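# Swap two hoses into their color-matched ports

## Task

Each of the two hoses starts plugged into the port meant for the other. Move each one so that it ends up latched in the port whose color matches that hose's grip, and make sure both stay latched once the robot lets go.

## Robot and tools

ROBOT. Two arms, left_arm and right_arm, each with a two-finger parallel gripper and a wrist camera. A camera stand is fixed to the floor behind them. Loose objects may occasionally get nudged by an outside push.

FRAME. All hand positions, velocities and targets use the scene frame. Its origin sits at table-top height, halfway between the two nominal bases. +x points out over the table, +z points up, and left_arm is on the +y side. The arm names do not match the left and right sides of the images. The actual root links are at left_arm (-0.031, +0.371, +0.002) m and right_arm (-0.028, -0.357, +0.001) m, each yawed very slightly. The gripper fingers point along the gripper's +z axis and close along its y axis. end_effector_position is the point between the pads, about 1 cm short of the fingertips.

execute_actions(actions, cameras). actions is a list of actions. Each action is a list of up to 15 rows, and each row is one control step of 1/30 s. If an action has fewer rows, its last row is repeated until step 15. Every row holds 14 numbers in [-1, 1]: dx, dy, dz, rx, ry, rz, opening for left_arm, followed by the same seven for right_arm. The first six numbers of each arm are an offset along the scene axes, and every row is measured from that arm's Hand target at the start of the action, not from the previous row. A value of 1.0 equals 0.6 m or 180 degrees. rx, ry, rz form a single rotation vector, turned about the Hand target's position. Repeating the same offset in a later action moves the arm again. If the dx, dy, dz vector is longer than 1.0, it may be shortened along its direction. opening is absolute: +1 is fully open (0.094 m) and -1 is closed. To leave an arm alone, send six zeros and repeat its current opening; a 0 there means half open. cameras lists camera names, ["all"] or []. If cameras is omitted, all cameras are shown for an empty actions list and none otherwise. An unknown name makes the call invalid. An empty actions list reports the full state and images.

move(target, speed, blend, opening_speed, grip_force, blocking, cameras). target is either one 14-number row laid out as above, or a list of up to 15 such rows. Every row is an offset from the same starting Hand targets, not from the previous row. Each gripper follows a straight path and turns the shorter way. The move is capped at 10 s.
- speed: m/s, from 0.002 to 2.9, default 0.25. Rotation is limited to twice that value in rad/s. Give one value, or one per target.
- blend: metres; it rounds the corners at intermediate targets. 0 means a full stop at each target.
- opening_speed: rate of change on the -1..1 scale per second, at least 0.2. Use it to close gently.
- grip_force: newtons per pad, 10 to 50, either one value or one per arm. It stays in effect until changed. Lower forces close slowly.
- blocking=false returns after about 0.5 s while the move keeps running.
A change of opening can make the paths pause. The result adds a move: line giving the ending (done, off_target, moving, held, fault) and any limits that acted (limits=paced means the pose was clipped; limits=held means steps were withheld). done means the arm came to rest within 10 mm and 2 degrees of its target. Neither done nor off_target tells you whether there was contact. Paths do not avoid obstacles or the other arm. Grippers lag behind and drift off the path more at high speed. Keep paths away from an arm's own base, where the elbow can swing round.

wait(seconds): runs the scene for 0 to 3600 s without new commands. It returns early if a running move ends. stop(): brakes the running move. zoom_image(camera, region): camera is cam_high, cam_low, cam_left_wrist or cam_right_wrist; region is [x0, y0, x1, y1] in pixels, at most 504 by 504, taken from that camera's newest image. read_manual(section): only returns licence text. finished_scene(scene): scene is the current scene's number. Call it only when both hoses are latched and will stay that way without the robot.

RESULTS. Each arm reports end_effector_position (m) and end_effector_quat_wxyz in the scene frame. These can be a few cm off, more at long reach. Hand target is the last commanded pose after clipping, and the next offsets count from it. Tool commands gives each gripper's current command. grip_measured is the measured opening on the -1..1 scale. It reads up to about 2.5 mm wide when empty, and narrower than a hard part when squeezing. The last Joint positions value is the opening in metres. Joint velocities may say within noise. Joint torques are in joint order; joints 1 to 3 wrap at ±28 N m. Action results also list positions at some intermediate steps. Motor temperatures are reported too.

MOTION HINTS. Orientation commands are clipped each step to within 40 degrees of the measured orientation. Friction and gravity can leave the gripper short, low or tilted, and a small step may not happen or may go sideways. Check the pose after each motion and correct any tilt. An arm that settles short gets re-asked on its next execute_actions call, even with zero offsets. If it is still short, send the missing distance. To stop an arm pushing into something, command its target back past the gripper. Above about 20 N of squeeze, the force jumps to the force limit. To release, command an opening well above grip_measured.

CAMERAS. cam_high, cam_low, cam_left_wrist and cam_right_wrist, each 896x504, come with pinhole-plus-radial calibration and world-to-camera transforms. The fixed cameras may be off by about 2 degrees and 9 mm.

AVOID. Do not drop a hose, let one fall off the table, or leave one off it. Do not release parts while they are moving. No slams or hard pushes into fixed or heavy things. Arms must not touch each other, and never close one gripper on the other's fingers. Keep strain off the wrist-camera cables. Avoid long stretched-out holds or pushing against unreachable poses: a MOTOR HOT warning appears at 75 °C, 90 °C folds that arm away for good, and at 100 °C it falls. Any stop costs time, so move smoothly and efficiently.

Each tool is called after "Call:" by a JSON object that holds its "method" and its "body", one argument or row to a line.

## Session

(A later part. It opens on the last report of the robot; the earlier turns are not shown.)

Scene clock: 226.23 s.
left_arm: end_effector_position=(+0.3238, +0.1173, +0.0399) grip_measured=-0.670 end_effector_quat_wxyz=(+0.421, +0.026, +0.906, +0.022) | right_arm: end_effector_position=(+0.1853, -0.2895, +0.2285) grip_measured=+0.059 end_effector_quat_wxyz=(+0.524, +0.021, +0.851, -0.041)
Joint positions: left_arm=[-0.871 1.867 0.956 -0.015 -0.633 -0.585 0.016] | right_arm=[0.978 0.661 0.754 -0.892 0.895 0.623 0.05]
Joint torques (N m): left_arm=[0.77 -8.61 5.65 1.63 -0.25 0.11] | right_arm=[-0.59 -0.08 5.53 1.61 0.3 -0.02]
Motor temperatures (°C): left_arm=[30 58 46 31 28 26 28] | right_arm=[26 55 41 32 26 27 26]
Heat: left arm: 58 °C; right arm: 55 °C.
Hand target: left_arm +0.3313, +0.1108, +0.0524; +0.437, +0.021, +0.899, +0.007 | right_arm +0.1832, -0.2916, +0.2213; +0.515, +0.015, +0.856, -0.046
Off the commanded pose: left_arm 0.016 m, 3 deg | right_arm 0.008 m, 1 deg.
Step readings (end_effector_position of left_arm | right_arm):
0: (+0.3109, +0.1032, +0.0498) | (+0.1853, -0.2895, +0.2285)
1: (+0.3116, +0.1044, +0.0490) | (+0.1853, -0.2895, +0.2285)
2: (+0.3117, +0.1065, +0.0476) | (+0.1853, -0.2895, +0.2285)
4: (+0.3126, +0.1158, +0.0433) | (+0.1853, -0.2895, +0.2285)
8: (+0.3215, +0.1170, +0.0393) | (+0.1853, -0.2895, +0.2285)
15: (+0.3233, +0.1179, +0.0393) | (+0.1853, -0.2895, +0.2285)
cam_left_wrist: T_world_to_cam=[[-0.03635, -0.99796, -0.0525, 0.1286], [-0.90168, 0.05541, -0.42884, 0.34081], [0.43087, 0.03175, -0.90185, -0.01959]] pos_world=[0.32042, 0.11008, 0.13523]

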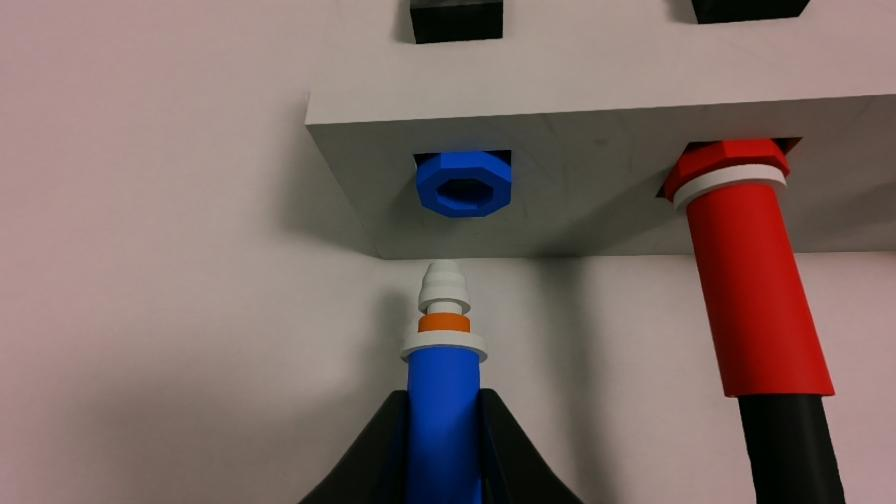

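Call:
{"method": "execute_actions", "body": {
  "actions": [
    [[0,-0.012,0.02,0,0,0,-0.85,0,0,0,0,0,0,0.06],[0,-0.02,0.03,0,0,0,-0.85,0,0,0,0,0,0,0.06],[0,-0.024,0.034,0,0,0,-0.85,0,0,0,0,0,0,0.06],[0,-0.014,0.03,0,0,0,-0.85,0,0,0,0,0,0,0.06],[0,0.0,0.016,0,0,0,-0.85,0,0,0,0,0,0,0.06],[0,0.004,0.002,0,0,0,-0.85,0,0,0,0,0,0,0.06],[0,-0.002,0.0,0,0,0,-0.85,0,0,0,0,0,0,0.06],[0,-0.012,0.01,0,0,0,-0.85,0,0,0,0,0,0,0.06],[0,-0.014,0.022,0,0,0,-0.85,0,0,0,0,0,0,0.06],[0,-0.008,0.02,0,0,0,-0.85,0,0,0,0,0,0,0.06],[0,-0.001,0.01,0,0,0,-0.85,0,0,0,0,0,0,0.06],[0,-0.0055,0.0135,0,0,0,-0.85,0,0,0,0,0,0,0.06]]
  ],
  "cameras": ["cam_left_wrist"]
}}

Scene clock: 232.47 s.
left_arm: end_effector_position=(+0.3264, +0.1118, +0.0473) grip_measured=-0.670 end_effector_quat_wxyz=(+0.423, +0.027, +0.906, +0.020) | right_arm: end_effector_position=(+0.1853, -0.2895, +0.2285) grip_measured=+0.059 end_effector_quat_wxyz=(+0.524, +0.021, +0.851, -0.041)
Joint positions: left_arm=[-0.875 1.865 0.987 -0.042 -0.632 -0.583 0.016] | right_arm=[0.978 0.661 0.754 -0.892 0.895 0.623 0.05]
Joint torques (N m): left_arm=[0.57 -9.31 5.35 1.54 -0.29 0.06] | right_arm=[-0.59 -0.08 5.52 1.61 0.3 -0.02]
Motor temperatures (°C): left_arm=[30 59 46 31 28 26 28] | right_arm=[26 53 41 32 26 27 26]
Heat: left arm: 59 °C; right arm: 53 °C.
Hand target: left_arm +0.3312, +0.1075, +0.0604; +0.437, +0.021, +0.899, +0.007 | right_arm +0.1832, -0.2916, +0.2213; +0.515, +0.015, +0.856, -0.046
Off the commanded pose: left_arm 0.015 m, 2 deg | right_arm 0.008 m, 1 deg.
Step readings (end_effector_position of left_arm | right_arm):
0: (+0.3239, +0.1173, +0.0399) | (+0.1853, -0.2895, +0.2285)
1: (+0.3239, +0.1173, +0.0402) | (+0.1853, -0.2895, +0.2285)
2: (+0.3233, +0.1162, +0.0410) | (+0.1853, -0.2895, +0.2285)
4: (+0.3249, +0.1124, +0.0458) | (+0.1853, -0.2895, +0.2285)
8: (+0.3268, +0.1113, +0.0477) | (+0.1853, -0.2895, +0.2285)
15: (+0.3264, +0.1118, +0.0473) | (+0.1853, -0.2895, +0.2285)
cam_left_wrist: T_world_to_cam=[[-0.04098, -0.99794, -0.04926, 0.1249], [-0.90003, 0.05828, -0.43191, 0.34586], [0.43389, 0.02664, -0.90057, -0.01432]] pos_world=[0.32262, 0.10487, 0.14263]

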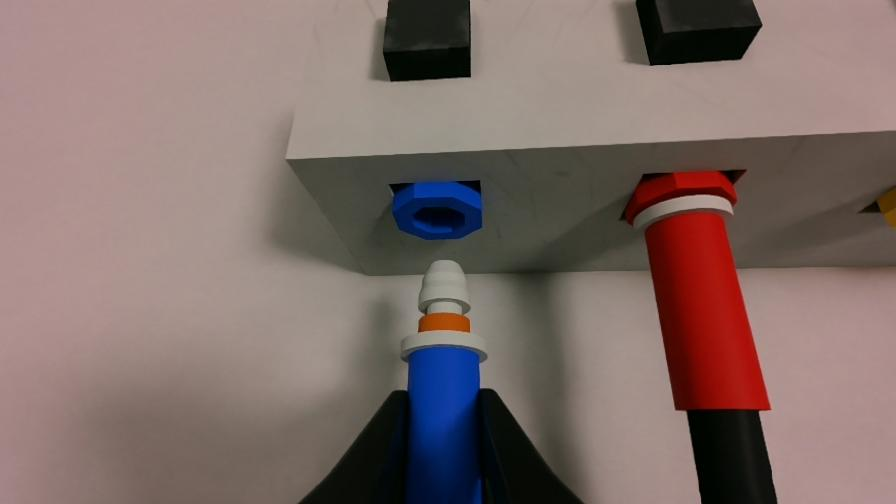

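Call:
{"method": "execute_actions", "body": {
  "actions": [
    [[0.006,0.008,0.008,0,-0.006,0,-0.85,0,0,0,0,0,0,0.06],[0.012,0.014,0.014,0,-0.006,0,-0.85,0,0,0,0,0,0,0.06],[0.0167,0.01,0.016,0,-0.006,0,-0.85,0,0,0,0,0,0,0.06],[0.0167,-0.004,0.012,0,-0.006,0,-0.85,0,0,0,0,0,0,0.06],[0.0167,-0.01,0.0,0,-0.006,0,-0.85,0,0,0,0,0,0,0.06],[0.0167,-0.004,-0.006,0,-0.006,0,-0.85,0,0,0,0,0,0,0.06],[0.0167,0.006,-0.004,0,-0.006,0,-0.85,0,0,0,0,0,0,0.06],[0.0167,0.01,0.006,0,-0.006,0,-0.85,0,0,0,0,0,0,0.06],[0.0167,0.002,0.01,0,-0.006,0,-0.85,0,0,0,0,0,0,0.06],[0.0167,-0.004,0.006,0,-0.006,0,-0.85,0,0,0,0,0,0,0.06],[0.0167,-0.001,0.0,0,-0.006,0,-0.85,0,0,0,0,0,0,0.06],[0.0167,0.001,0.0035,0,-0.006,0,-0.85,0,0,0,0,0,0,0.06]]
  ],
  "cameras": ["cam_left_wrist"]
}}

Scene clock: 239.50 s.
left_arm: end_effector_position=(+0.3330, +0.1151, +0.0488) grip_measured=-0.670 end_effector_quat_wxyz=(+0.428, +0.027, +0.903, +0.022) | right_arm: end_effector_position=(+0.1853, -0.2895, +0.2285) grip_measured=+0.059 end_effector_quat_wxyz=(+0.524, +0.021, +0.851, -0.041)
Joint positions: left_arm=[-0.858 1.868 0.987 -0.021 -0.632 -0.561 0.016] | right_arm=[0.978 0.661 0.754 -0.892 0.895 0.623 0.05]
Joint torques (N m): left_arm=[0.68 -8.55 6.13 1.66 -0.28 0.12] | right_arm=[-0.58 -0.06 5.53 1.61 0.3 -0.02]
Motor temperatures (°C): left_arm=[30 58 46 32 28 26 28] | right_arm=[26 52 41 32 26 27 25]
Heat: left arm: 58 °C; right arm: 52 °C.
Hand target: left_arm +0.3412, +0.1080, +0.0625; +0.446, +0.021, +0.895, +0.007 | right_arm +0.1832, -0.2916, +0.2213; +0.515, +0.015, +0.856, -0.046
Off the commanded pose: left_arm 0.017 m, 3 deg | right_arm 0.008 m, 1 deg.
Step readings (end_effector_position of left_arm | right_arm):
0: (+0.3264, +0.1118, +0.0473) | (+0.1853, -0.2895, +0.2285)
1: (+0.3268, +0.1120, +0.0474) | (+0.1853, -0.2895, +0.2285)
2: (+0.3274, +0.1125, +0.0476) | (+0.1853, -0.2895, +0.2285)
4: (+0.3290, +0.1141, +0.0478) | (+0.1853, -0.2895, +0.2285)
8: (+0.3322, +0.1155, +0.0480) | (+0.1853, -0.2895, +0.2285)
15: (+0.3330, +0.1151, +0.0488) | (+0.1853, -0.2895, +0.2285)
cam_left_wrist: T_world_to_cam=[[-0.03797, -0.9979, -0.05244, 0.12777], [-0.89503, 0.0573, -0.44231, 0.35126], [0.44439, 0.03014, -0.89533, -0.02003]] pos_world=[0.32814, 0.10798, 0.14413]

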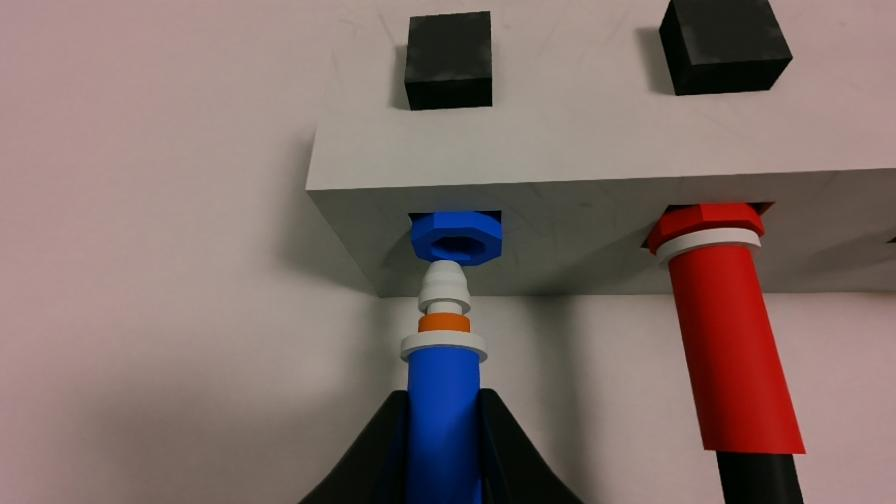

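Call:
{"method": "execute_actions", "body": {
  "actions": [
    [[-0.004,-0.014,0.014,0,0,0,-0.85,0,0,0,0,0,0,0.06],[-0.004,-0.022,0.02,0,0,0,-0.85,0,0,0,0,0,0,0.06],[-0.002,-0.02,0.016,0,0,0,-0.85,0,0,0,0,0,0,0.06],[0.0,-0.006,0.004,0,0,0,-0.85,0,0,0,0,0,0,0.06],[0.003,0.002,-0.002,0,0,0,-0.85,0,0,0,0,0,0,0.06],[0.006,-0.004,0.004,0,0,0,-0.85,0,0,0,0,0,0,0.06],[0.01,-0.014,0.012,0,0,0,-0.85,0,0,0,0,0,0,0.06],[0.014,-0.012,0.012,0,0,0,-0.85,0,0,0,0,0,0,0.06],[0.018,-0.004,0.004,0,0,0,-0.85,0,0,0,0,0,0,0.06],[0.022,-0.002,0.002,0,0,0,-0.85,0,0,0,0,0,0,0.06],[0.026,-0.01,0.008,0,0,0,-0.85,0,0,0,0,0,0,0.06],[0.03,-0.012,0.01,0,0,0,-0.85,0,0,0,0,0,0,0.06],[0.03,-0.006,0.004,0,0,0,-0.85,0,0,0,0,0,0,0.06],[0.03,-0.008,0.006,0,0,0,-0.85,0,0,0,0,0,0,0.06]]
  ],
  "cameras": ["cam_left_wrist"]
}}

Scene clock: 245.83 s.
left_arm: end_effector_position=(+0.3358, +0.1115, +0.0449) grip_measured=-0.670 end_effector_quat_wxyz=(+0.413, +0.043, +0.909, +0.027) | right_arm: end_effector_position=(+0.1853, -0.2895, +0.2285) grip_measured=+0.059 end_effector_quat_wxyz=(+0.524, +0.021, +0.851, -0.041)
Joint positions: left_arm=[-0.851 1.89 1.026 -0.063 -0.606 -0.536 0.016] | right_arm=[0.978 0.661 0.754 -0.892 0.895 0.623 0.05]
Joint torques (N m): left_arm=[2.65 -7.71 8.29 1.87 -0.37 0.11] | right_arm=[-0.58 -0.08 5.52 1.61 0.3 -0.01]
Motor temperatures (°C): left_arm=[30 59 47 32 28 26 28] | right_arm=[26 51 41 33 26 27 25]
Heat: left arm: 59 °C; right arm: 51 °C.
Hand target: left_arm +0.3592, +0.1032, +0.0661; +0.446, +0.021, +0.895, +0.007 | right_arm +0.1832, -0.2916, +0.2213; +0.515, +0.015, +0.856, -0.046
Off the commanded pose: left_arm 0.033 m, 5 deg | right_arm 0.008 m, 1 deg.
Step readings (end_effector_position of left_arm | right_arm):
0: (+0.3330, +0.1151, +0.0488) | (+0.1853, -0.2895, +0.2285)
1: (+0.3323, +0.1140, +0.0491) | (+0.1853, -0.2895, +0.2285)
2: (+0.3319, +0.1128, +0.0501) | (+0.1853, -0.2895, +0.2285)
4: (+0.3333, +0.1091, +0.0540) | (+0.1853, -0.2895, +0.2285)
8: (+0.3354, +0.1098, +0.0548) | (+0.1853, -0.2895, +0.2285)
15: (+0.3357, +0.1111, +0.0468) | (+0.1853, -0.2895, +0.2285)
cam_left_wrist: T_world_to_cam=[[-0.06387, -0.99511, -0.07532, 0.1335], [-0.90714, 0.08935, -0.41123, 0.3513], [0.41595, 0.04206, -0.90841, -0.01583]] pos_world=[0.33379, 0.10213, 0.14014]

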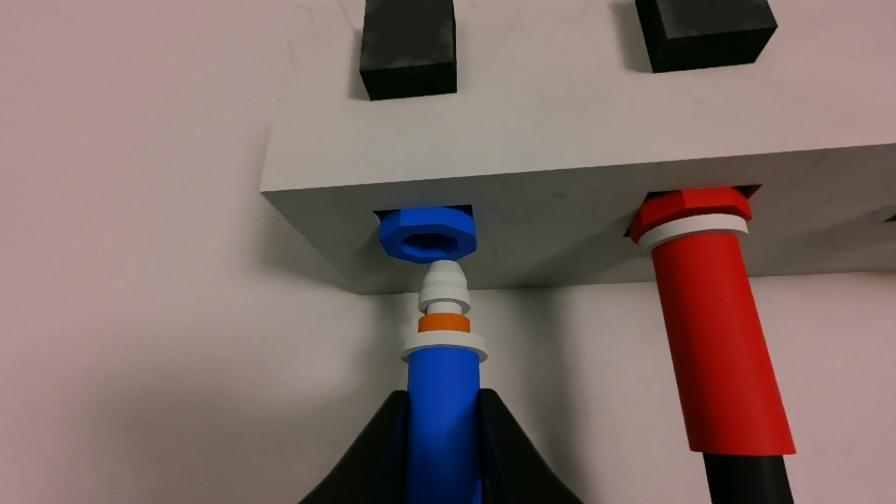

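Call:
{"method": "execute_actions", "body": {
  "actions": [
    [[-0.04,0.005,0.004,0,0,0,-0.85,0,0,0,0,0,0,0.06],[-0.042,0.005,0.012,0,0,0,-0.85,0,0,0,0,0,0,0.06],[-0.042,0.015,0.022,0,0,0,-0.85,0,0,0,0,0,0,0.06],[-0.04,0.018,0.024,0,0,0,-0.85,0,0,0,0,0,0,0.06],[-0.036,0.006,0.018,0,0,0,-0.85,0,0,0,0,0,0,0.06],[-0.035,-0.006,0.0,0,0,0,-0.85,0,0,0,0,0,0,0.06],[-0.035,-0.006,-0.01,0,0,0,-0.85,0,0,0,0,0,0,0.06],[-0.035,0.006,-0.006,0,0,0,-0.85,0,0,0,0,0,0,0.06],[-0.035,0.014,0.008,0,0,0,-0.85,0,0,0,0,0,0,0.06],[-0.035,0.006,0.011,0,0,0,-0.85,0,0,0,0,0,0,0.06],[-0.035,-0.001,0.004,0,0,0,-0.85,0,0,0,0,0,0,0.06],[-0.035,0.003,-0.002,0,0,0,-0.85,0,0,0,0,0,0,0.06],[-0.035,0.0047,0.0015,0,0,0,-0.85,0,0,0,0,0,0,0.06]]
  ],
  "cameras": ["cam_left_wrist"]
}}

Scene clock: 251.43 s.
left_arm: end_effector_position=(+0.3330, +0.1102, +0.0534) grip_measured=-0.670 end_effector_quat_wxyz=(+0.426, +0.035, +0.904, +0.021) | right_arm: end_effector_position=(+0.1853, -0.2895, +0.2285) grip_measured=+0.059 end_effector_quat_wxyz=(+0.524, +0.021, +0.851, -0.041)
Joint positions: left_arm=[-0.864 1.865 1.008 -0.045 -0.625 -0.551 0.016] | right_arm=[0.978 0.661 0.754 -0.892 0.895 0.623 0.05]
Joint torques (N m): left_arm=[0.27 -9.13 5.27 1.66 -0.42 -0.08] | right_arm=[-0.59 -0.08 5.5 1.61 0.3 -0.01]
Motor temperatures (°C): left_arm=[30 59 47 33 28 26 28] | right_arm=[26 50 41 33 26 27 25]
Heat: left arm: 59 °C; right arm: 50 °C.
Hand target: left_arm +0.3383, +0.1062, +0.0670; +0.446, +0.021, +0.895, +0.008 | right_arm +0.1832, -0.2916, +0.2213; +0.515, +0.015, +0.856, -0.046
Off the commanded pose: left_arm 0.015 m, 3 deg | right_arm 0.008 m, 1 deg.
Step readings (end_effector_position of left_arm | right_arm):
0: (+0.3358, +0.1115, +0.0449) | (+0.1853, -0.2895, +0.2285)
1: (+0.3345, +0.1110, +0.0446) | (+0.1853, -0.2895, +0.2285)
2: (+0.3332, +0.1102, +0.0450) | (+0.1853, -0.2895, +0.2285)
4: (+0.3312, +0.1118, +0.0477) | (+0.1853, -0.2895, +0.2285)
8: (+0.3329, +0.1101, +0.0533) | (+0.1853, -0.2895, +0.2285)
15: (+0.3330, +0.1102, +0.0534) | (+0.1853, -0.2895, +0.2285)
cam_left_wrist: T_world_to_cam=[[-0.05424, -0.99687, -0.05744, 0.12871], [-0.89584, 0.07399, -0.43818, 0.35167], [0.44106, 0.02769, -0.89705, -0.01433]] pos_world=[0.32834, 0.10269, 0.14863]

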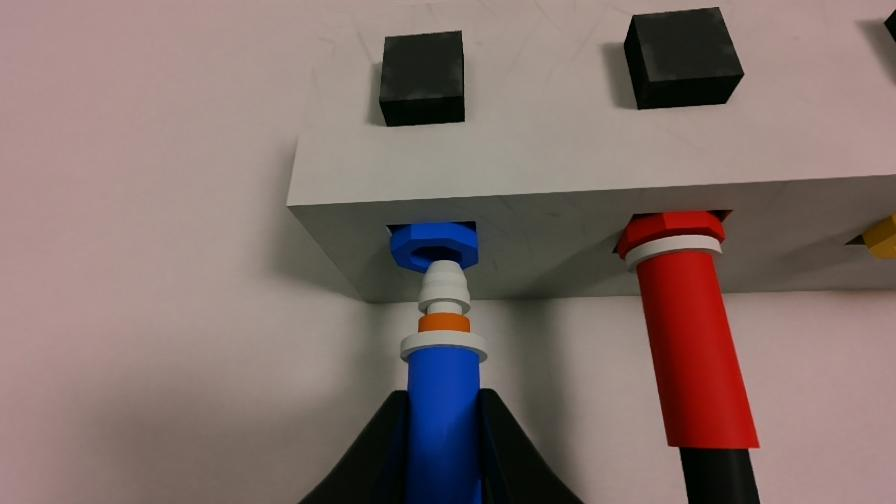

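Call:
{"method": "execute_actions", "body": {
  "actions": [
    [[0.0,0.012,0.008,0,0,-0.003,-0.85,0,0,0,0,0,0,0.06],[0.002,0.016,0.012,0,0,-0.003,-0.85,0,0,0,0,0,0,0.06],[0.006,0.01,0.012,0,0,-0.003,-0.85,0,0,0,0,0,0,0.06],[0.01,0.002,0.006,0,0,-0.003,-0.85,0,0,0,0,0,0,0.06],[0.014,-0.002,0.0,0,0,-0.003,-0.85,0,0,0,0,0,0,0.06],[0.018,0.004,0.0,0,0,-0.003,-0.85,0,0,0,0,0,0,0.06],[0.022,0.01,0.006,0,0,-0.003,-0.85,0,0,0,0,0,0,0.06],[0.026,0.01,0.01,0,0,-0.003,-0.85,0,0,0,0,0,0,0.06],[0.03,0.002,0.008,0,0,-0.003,-0.85,0,0,0,0,0,0,0.06],[0.032,-0.002,0.002,0,0,-0.003,-0.85,0,0,0,0,0,0,0.06],[0.032,0.004,0.002,0,0,-0.003,-0.85,0,0,0,0,0,0,0.06],[0.032,0.003,0.005,0,0,-0.003,-0.85,0,0,0,0,0,0,0.06]]
  ],
  "cameras": ["cam_left_wrist"]
}}

Scene clock: 259.07 s.
left_arm: end_effector_position=(+0.3360, +0.1154, +0.0501) grip_measured=-0.670 end_effector_quat_wxyz=(+0.417, +0.044, +0.908, +0.023) | right_arm: end_effector_position=(+0.1853, -0.2895, +0.2285) grip_measured=+0.059 end_effector_quat_wxyz=(+0.524, +0.021, +0.851, -0.041)
Joint positions: left_arm=[-0.842 1.864 1.006 -0.049 -0.598 -0.522 0.016] | right_arm=[0.978 0.661 0.754 -0.892 0.895 0.623 0.05]
Joint torques (N m): left_arm=[2.52 -7.56 8.28 1.81 -0.32 0.11] | right_arm=[-0.59 -0.09 5.55 1.61 0.3 -0.01]
Motor temperatures (°C): left_arm=[30 58 47 33 28 26 29] | right_arm=[26 49 41 33 26 27 25]
Heat: left arm: 58 °C; right arm: 49 °C.
Hand target: left_arm +0.3575, +0.1079, +0.0700; +0.446, +0.025, +0.895, +0.005 | right_arm +0.1832, -0.2916, +0.2213; +0.515, +0.015, +0.856, -0.046
Off the commanded pose: left_arm 0.030 m, 5 deg | right_arm 0.008 m, 1 deg.
Step readings (end_effector_position of left_arm | right_arm):
0: (+0.3330, +0.1102, +0.0534) | (+0.1853, -0.2895, +0.2285)
1: (+0.3332, +0.1108, +0.0532) | (+0.1853, -0.2895, +0.2285)
2: (+0.3334, +0.1121, +0.0532) | (+0.1853, -0.2895, +0.2285)
4: (+0.3337, +0.1137, +0.0532) | (+0.1853, -0.2895, +0.2285)
8: (+0.3361, +0.1155, +0.0531) | (+0.1853, -0.2895, +0.2285)
15: (+0.3360, +0.1154, +0.0503) | (+0.1853, -0.2895, +0.2285)
cam_left_wrist: T_world_to_cam=[[-0.06917, -0.99528, -0.06799, 0.13914], [-0.90341, 0.09141, -0.41892, 0.35215], [0.42316, 0.03245, -0.90547, -0.01286]] pos_world=[0.3332, 0.10671, 0.14534]

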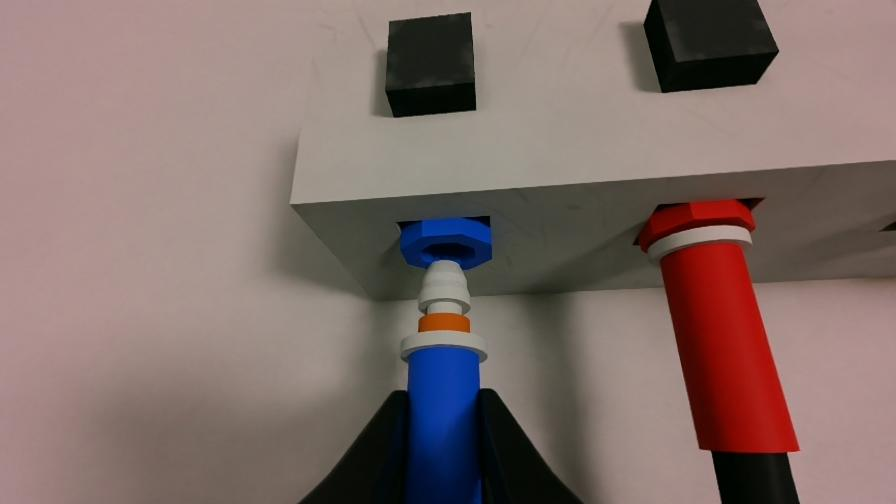

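Call:
{"method": "execute_actions", "body": {
  "actions": [
    [[-0.025,-0.002,0.02,0,-0.005,0.01,-0.85,0,0,0,0,0,0,0.06],[-0.03,-0.002,0.03,0,-0.005,0.01,-0.85,0,0,0,0,0,0,0.06],[-0.03,0.006,0.034,0,-0.005,0.01,-0.85,0,0,0,0,0,0,0.06],[-0.026,0.006,0.03,0,-0.005,0.01,-0.85,0,0,0,0,0,0,0.06],[-0.022,-0.006,0.018,0,-0.005,0.01,-0.85,0,0,0,0,0,0,0.06],[-0.018,-0.01,0.01,0,-0.005,0.01,-0.85,0,0,0,0,0,0,0.06],[-0.014,-0.004,0.01,0,-0.005,0.01,-0.85,0,0,0,0,0,0,0.06],[-0.01,0.004,0.016,0,-0.005,0.01,-0.85,0,0,0,0,0,0,0.06],[-0.005,0.006,0.02,0,-0.005,0.01,-0.85,0,0,0,0,0,0,0.06],[0.0,-0.004,0.018,0,-0.005,0.01,-0.85,0,0,0,0,0,0,0.06],[0.0,-0.006,0.012,0,-0.005,0.01,-0.85,0,0,0,0,0,0,0.06],[0.0,0.002,0.012,0,-0.005,0.01,-0.85,0,0,0,0,0,0,0.06],[0.0,0.0,0.014,0,-0.005,0.01,-0.85,0,0,0,0,0,0,0.06]]
  ],
  "cameras": ["cam_left_wrist"]
}}

Scene clock: 265.63 s.
left_arm: end_effector_position=(+0.3389, +0.1139, +0.0574) grip_measured=-0.670 end_effector_quat_wxyz=(+0.423, +0.031, +0.905, +0.026) | right_arm: end_effector_position=(+0.1853, -0.2895, +0.2285) grip_measured=+0.059 end_effector_quat_wxyz=(+0.524, +0.021, +0.851, -0.041)
Joint positions: left_arm=[-0.847 1.866 1.035 -0.078 -0.622 -0.547 0.016] | right_arm=[0.978 0.661 0.754 -0.892 0.895 0.623 0.05]
Joint torques (N m): left_arm=[1.91 -8.06 7.98 1.74 -0.49 0.09] | right_arm=[-0.61 -0.06 5.56 1.61 0.3 -0.02]
Motor temperatures (°C): left_arm=[30 57 47 34 28 26 29] | right_arm=[26 48 41 33 26 27 25]
Heat: left arm: 57 °C; right arm: 48 °C.
Hand target: left_arm +0.3574, +0.1079, +0.0783; +0.452, +0.011, +0.892, +0.013 | right_arm +0.1832, -0.2916, +0.2213; +0.515, +0.015, +0.856, -0.046
Off the commanded pose: left_arm 0.029 m, 5 deg | right_arm 0.008 m, 1 deg.
Step readings (end_effector_position of left_arm | right_arm):
0: (+0.3359, +0.1154, +0.0500) | (+0.1853, -0.2895, +0.2285)
1: (+0.3348, +0.1149, +0.0500) | (+0.1853, -0.2895, +0.2285)
2: (+0.3334, +0.1141, +0.0505) | (+0.1853, -0.2895, +0.2285)
4: (+0.3330, +0.1164, +0.0529) | (+0.1853, -0.2895, +0.2285)
8: (+0.3351, +0.1152, +0.0568) | (+0.1853, -0.2895, +0.2285)
15: (+0.3389, +0.1139, +0.0574) | (+0.1853, -0.2895, +0.2285)
cam_left_wrist: T_world_to_cam=[[-0.04226, -0.9971, -0.06331, 0.12921], [-0.8997, 0.06553, -0.43156, 0.36036], [0.43446, 0.03872, -0.89986, -0.0123]] pos_world=[0.33502, 0.1057, 0.15263]

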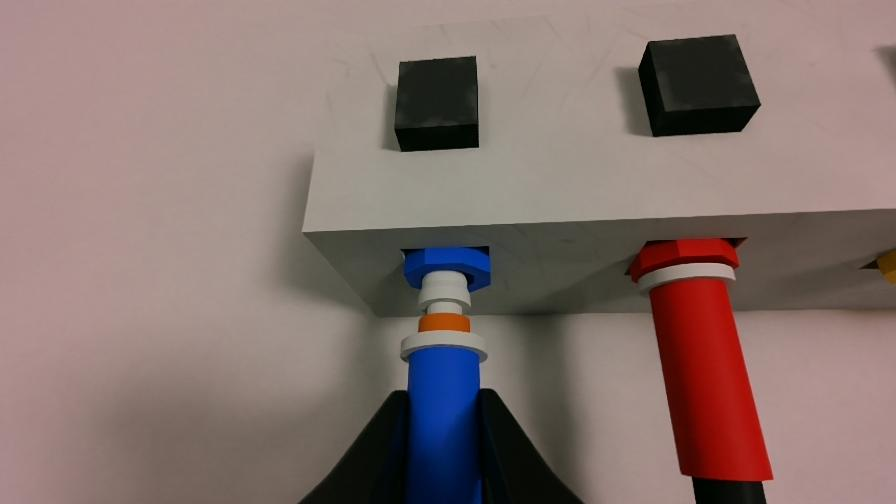

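Tip entering. Push with wiggle.

Call:
{"method": "execute_actions", "body": {
  "actions": [
    [[0.006,0.01,-0.004,0,0,0,-0.85,0,0,0,0,0,0,0.06],[0.012,0.006,0.006,0,0,0,-0.85,0,0,0,0,0,0,0.06],[0.018,-0.006,0.008,0,0,0,-0.85,0,0,0,0,0,0,0.06],[0.024,-0.012,0.0,0,0,0,-0.85,0,0,0,0,0,0,0.06],[0.03,-0.01,-0.01,0,0,0,-0.85,0,0,0,0,0,0,0.06],[0.036,0.002,-0.01,0,0,0,-0.85,0,0,0,0,0,0,0.06],[0.042,0.01,0.0,0,0,0,-0.85,0,0,0,0,0,0,0.06],[0.046,0.008,0.008,0,0,0,-0.85,0,0,0,0,0,0,0.06],[0.046,-0.006,0.008,0,0,0,-0.85,0,0,0,0,0,0,0.06],[0.046,-0.014,0.0,0,0,0,-0.85,0,0,0,0,0,0,0.06],[0.046,-0.01,-0.01,0,0,0,-0.85,0,0,0,0,0,0,0.06],[0.046,0.002,-0.01,0,0,0,-0.85,0,0,0,0,0,0,0.06],[0.046,0.008,0.0,0,0,0,-0.85,0,0,0,0,0,0,0.06],[0.046,-0.002,0.002,0,0,0,-0.85,0,0,0,0,0,0,0.06]],
    [[-0.02,0.006,0.006,0,0,0.01,-0.85,0,0,0,0,0,0,0.06],[-0.02,0.014,0.016,0,0,0.01,-0.85,0,0,0,0,0,0,0.06],[0.0,0.01,0.016,0,-0.01,0.01,-0.85,0,0,0,0,0,0,0.06],[0.02,-0.006,0.016,0,-0.01,0.01,-0.85,0,0,0,0,0,0,0.06],[0.03,-0.018,0.006,0,-0.01,0.01,-0.85,0,0,0,0,0,0,0.06],[0.04,-0.018,-0.012,0,-0.01,0.01,-0.85,0,0,0,0,0,0,0.06],[0.04,-0.004,-0.018,0,-0.01,0.01,-0.85,0,0,0,0,0,0,0.06],[0.04,0.012,-0.01,0,-0.01,0.01,-0.85,0,0,0,0,0,0,0.06],[0.04,0.012,0.01,0,-0.01,0.01,-0.85,0,0,0,0,0,0,0.06],[0.04,-0.004,0.014,0,-0.01,0.01,-0.85,0,0,0,0,0,0,0.06],[0.04,-0.018,0.008,0,-0.01,0.01,-0.85,0,0,0,0,0,0,0.06],[0.04,-0.018,-0.012,0,-0.01,0.01,-0.85,0,0,0,0,0,0,0.06],[0.04,0.002,-0.012,0,-0.01,0.01,-0.85,0,0,0,0,0,0,0.06],[0.04,0.004,0.004,0,-0.01,0.01,-0.85,0,0,0,0,0,0,0.06],[0.04,-0.003,0.0,0,-0.01,0.01,-0.85,0,0,0,0,0,0,0.06]]
  ],
  "cameras": ["cam_left_wrist"]
}}

Scene clock: 274.53 s.
left_arm: end_effector_position=(+0.3576, +0.1128, +0.0533) grip_measured=-0.670 end_effector_quat_wxyz=(+0.400, +0.051, +0.913, +0.061) | right_arm: end_effector_position=(+0.1853, -0.2895, +0.2285) grip_measured=+0.059 end_effector_quat_wxyz=(+0.524, +0.021, +0.851, -0.041)
Joint positions: left_arm=[-0.817 1.947 1.168 -0.193 -0.62 -0.497 0.016] | right_arm=[0.978 0.661 0.754 -0.892 0.895 0.623 0.05]
Joint torques (N m): left_arm=[6.2 -6.94 8.72 2.81 -0.43 0.11] | right_arm=[-0.62 -0.06 5.52 1.62 0.3 -0.02]
Motor temperatures (°C): left_arm=[30 57 47 34 28 26 29] | right_arm=[26 47 41 33 26 27 25]
Heat: left arm: 57 °C; right arm: 47 °C.
Hand target: left_arm +0.4091, +0.1049, +0.0797; +0.466, -0.003, +0.884, +0.020 | right_arm +0.1832, -0.2916, +0.2213; +0.515, +0.015, +0.856, -0.046
Off the commanded pose: left_arm 0.058 m, 11 deg | right_arm 0.008 m, 1 deg.
Step readings (end_effector_position of left_arm | right_arm):
0: (+0.3389, +0.1139, +0.0574) | (+0.1853, -0.2895, +0.2285)
1: (+0.3393, +0.1138, +0.0575) | (+0.1853, -0.2895, +0.2285)
2: (+0.3403, +0.1139, +0.0577) | (+0.1853, -0.2895, +0.2285)
4: (+0.3437, +0.1124, +0.0576) | (+0.1853, -0.2895, +0.2285)
8: (+0.3469, +0.1131, +0.0554) | (+0.1853, -0.2895, +0.2285)
15: (+0.3479, +0.1129, +0.0559) | (+0.1853, -0.2895, +0.2285)
16: (+0.3476, +0.1131, +0.0556) | (+0.1853, -0.2895, +0.2285)
17: (+0.3475, +0.1132, +0.0560) | (+0.1853, -0.2895, +0.2285)
19: (+0.3483, +0.1124, +0.0569) | (+0.1853, -0.2895, +0.2285)
23: (+0.3573, +0.1127, +0.0541) | (+0.1853, -0.2895, +0.2285)
30: (+0.3576, +0.1128, +0.0533) | (+0.1853, -0.2895, +0.2285)
cam_left_wrist: T_world_to_cam=[[-0.05142, -0.98842, -0.14277, 0.13522], [-0.91819, 0.10302, -0.38251, 0.37535], [0.39279, 0.11142, -0.91285, -0.01666]] pos_world=[0.35814, 0.09684, 0.14767]

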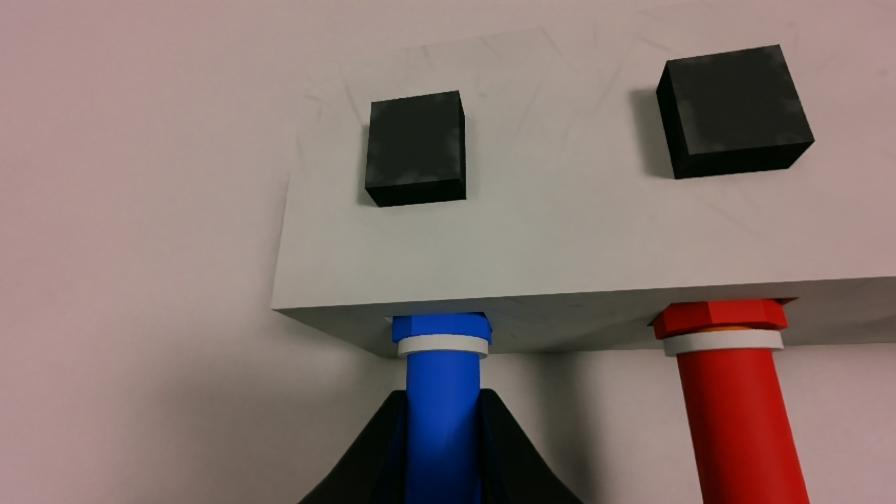

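Call:
{"method": "move", "body": {
  "target": [-0.132,0.006,-0.023,0,0.01,-0.01,-0.85,0,0,0,0,0,0,0.06],
  "speed": 0.15,
  "cameras": ["cam_left_wrist"]
}}

Scene clock: 277.90 s.
left_arm: end_effector_position=(+0.3518, +0.1090, +0.0514) grip_measured=-0.670 end_effector_quat_wxyz=(+0.452, +0.015, +0.892, +0.010) | right_arm: end_effector_position=(+0.1853, -0.2895, +0.2285) grip_measured=+0.059 end_effector_quat_wxyz=(+0.524, +0.021, +0.851, -0.041)
Joint positions: left_arm=[-0.838 1.912 1.008 0.078 -0.639 -0.536 0.016] | right_arm=[0.978 0.661 0.754 -0.892 0.895 0.623 0.05]
Joint torques (N m): left_arm=[-4.03 -13.44 2.86 0.86 -0.67 -0.44] | right_arm=[-0.58 -0.06 5.52 1.61 0.3 -0.01]
Motor temperatures (°C): left_arm=[30 57 47 34 28 26 29] | right_arm=[26 47 40 33 26 27 25]
Heat: left arm: 57 °C; right arm: 47 °C.
Hand target: left_arm +0.3298, +0.1085, +0.0657; +0.452, +0.011, +0.892, +0.013 | right_arm +0.1832, -0.2916, +0.2213; +0.515, +0.015, +0.856, -0.046
Off the commanded pose: left_arm 0.026 m, 1 deg | right_arm 0.008 m, 1 deg.
move: off_target (left_arm)
cam_left_wrist: T_world_to_cam=[[-0.0267, -0.9994, -0.02187, 0.11718], [-0.87024, 0.034, -0.49145, 0.36592], [0.4919, 0.00591, -0.87063, -0.04121]] pos_world=[0.34184, 0.10492, 0.14651]

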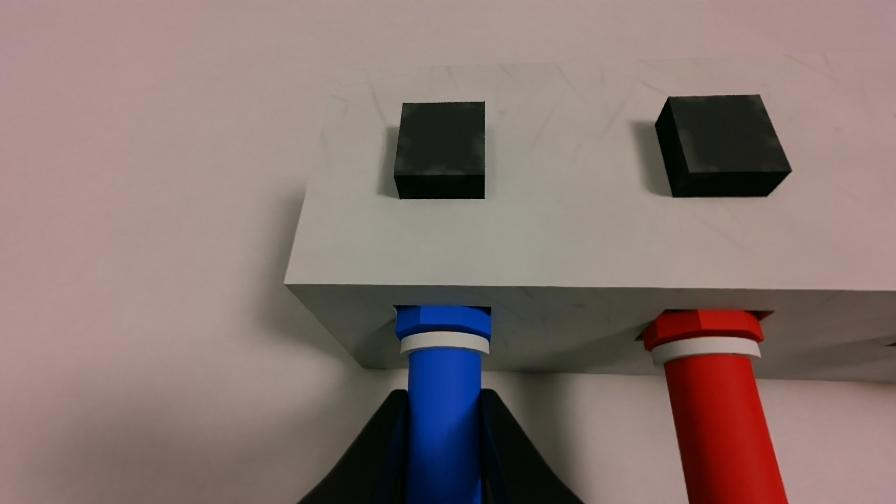

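Latched. Release and retreat.

Call:
{"method": "move", "body": {
  "target": [
    [0.04,0,-0.01,0,0,0,-0.85,0,0,0,0,0,0,0.06],
    [0.04,0,-0.01,0,0,0,0.06,0,0,0,0,0,0,0.06],
    [-0.08,0.0,0.1,0,0,0,0.06,0,0,0,0,0,0,0.06],
    [-0.15,0.15,0.2,0,0,0,0.06,0,0,0,0,0,0,0.06]
  ],
  "speed": [0.1,0.1,0.15,0.3],
  "blend": [0,0,0.02,0],
  "cameras": ["cam_high","cam_left_wrist"]
}}

Scene clock: 283.60 s.
left_arm: end_effector_position=(+0.2401, +0.1972, +0.1877) grip_measured=+0.058 end_effector_quat_wxyz=(+0.455, +0.007, +0.891, +0.010) | right_arm: end_effector_position=(+0.1853, -0.2895, +0.2285) grip_measured=+0.059 end_effector_quat_wxyz=(+0.524, +0.021, +0.851, -0.041)
Joint positions: left_arm=[-0.947 1.183 0.895 -0.605 -0.719 -0.656 0.05] | right_arm=[0.978 0.661 0.754 -0.892 0.895 0.623 0.05]
Joint torques (N m): left_arm=[0.81 -3.44 5.2 1.38 -0.22 0.11] | right_arm=[-0.59 -0.08 5.53 1.62 0.3 -0.01]
Motor temperatures (°C): left_arm=[30 60 47 34 28 26 29] | right_arm=[26 46 40 33 26 27 25]
Heat: left arm: 60 °C; right arm: 46 °C.
Hand target: left_arm +0.2398, +0.1984, +0.1859; +0.453, +0.011, +0.892, +0.012 | right_arm +0.1832, -0.2916, +0.2213; +0.515, +0.015, +0.856, -0.046
Off the commanded pose: left_arm 0.002 m, 1 deg | right_arm 0.008 m, 1 deg.
move: done
cam_left_wrist: T_world_to_cam=[[-0.01224, -0.99981, -0.01547, 0.20065], [-0.86824, 0.01831, -0.49581, 0.33615], [0.496, 0.00736, -0.86829, 0.13019]] pos_world=[0.22974, 0.1935, 0.28281]

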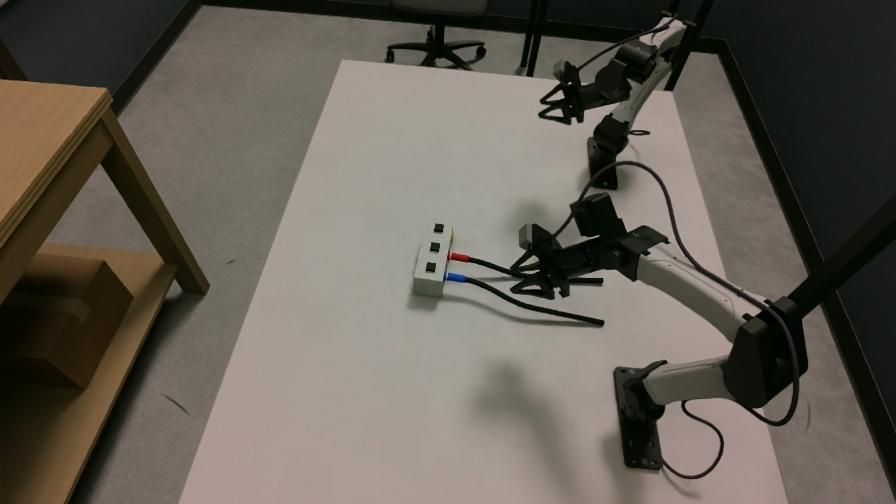

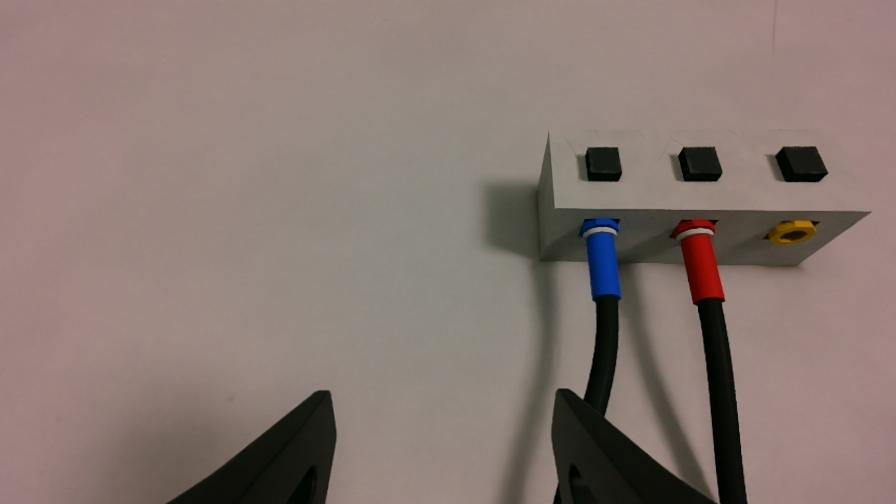

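Call:
{"method": "finished_scene", "body": {
  "scene": 2
}}

The scene is finished: the task was done.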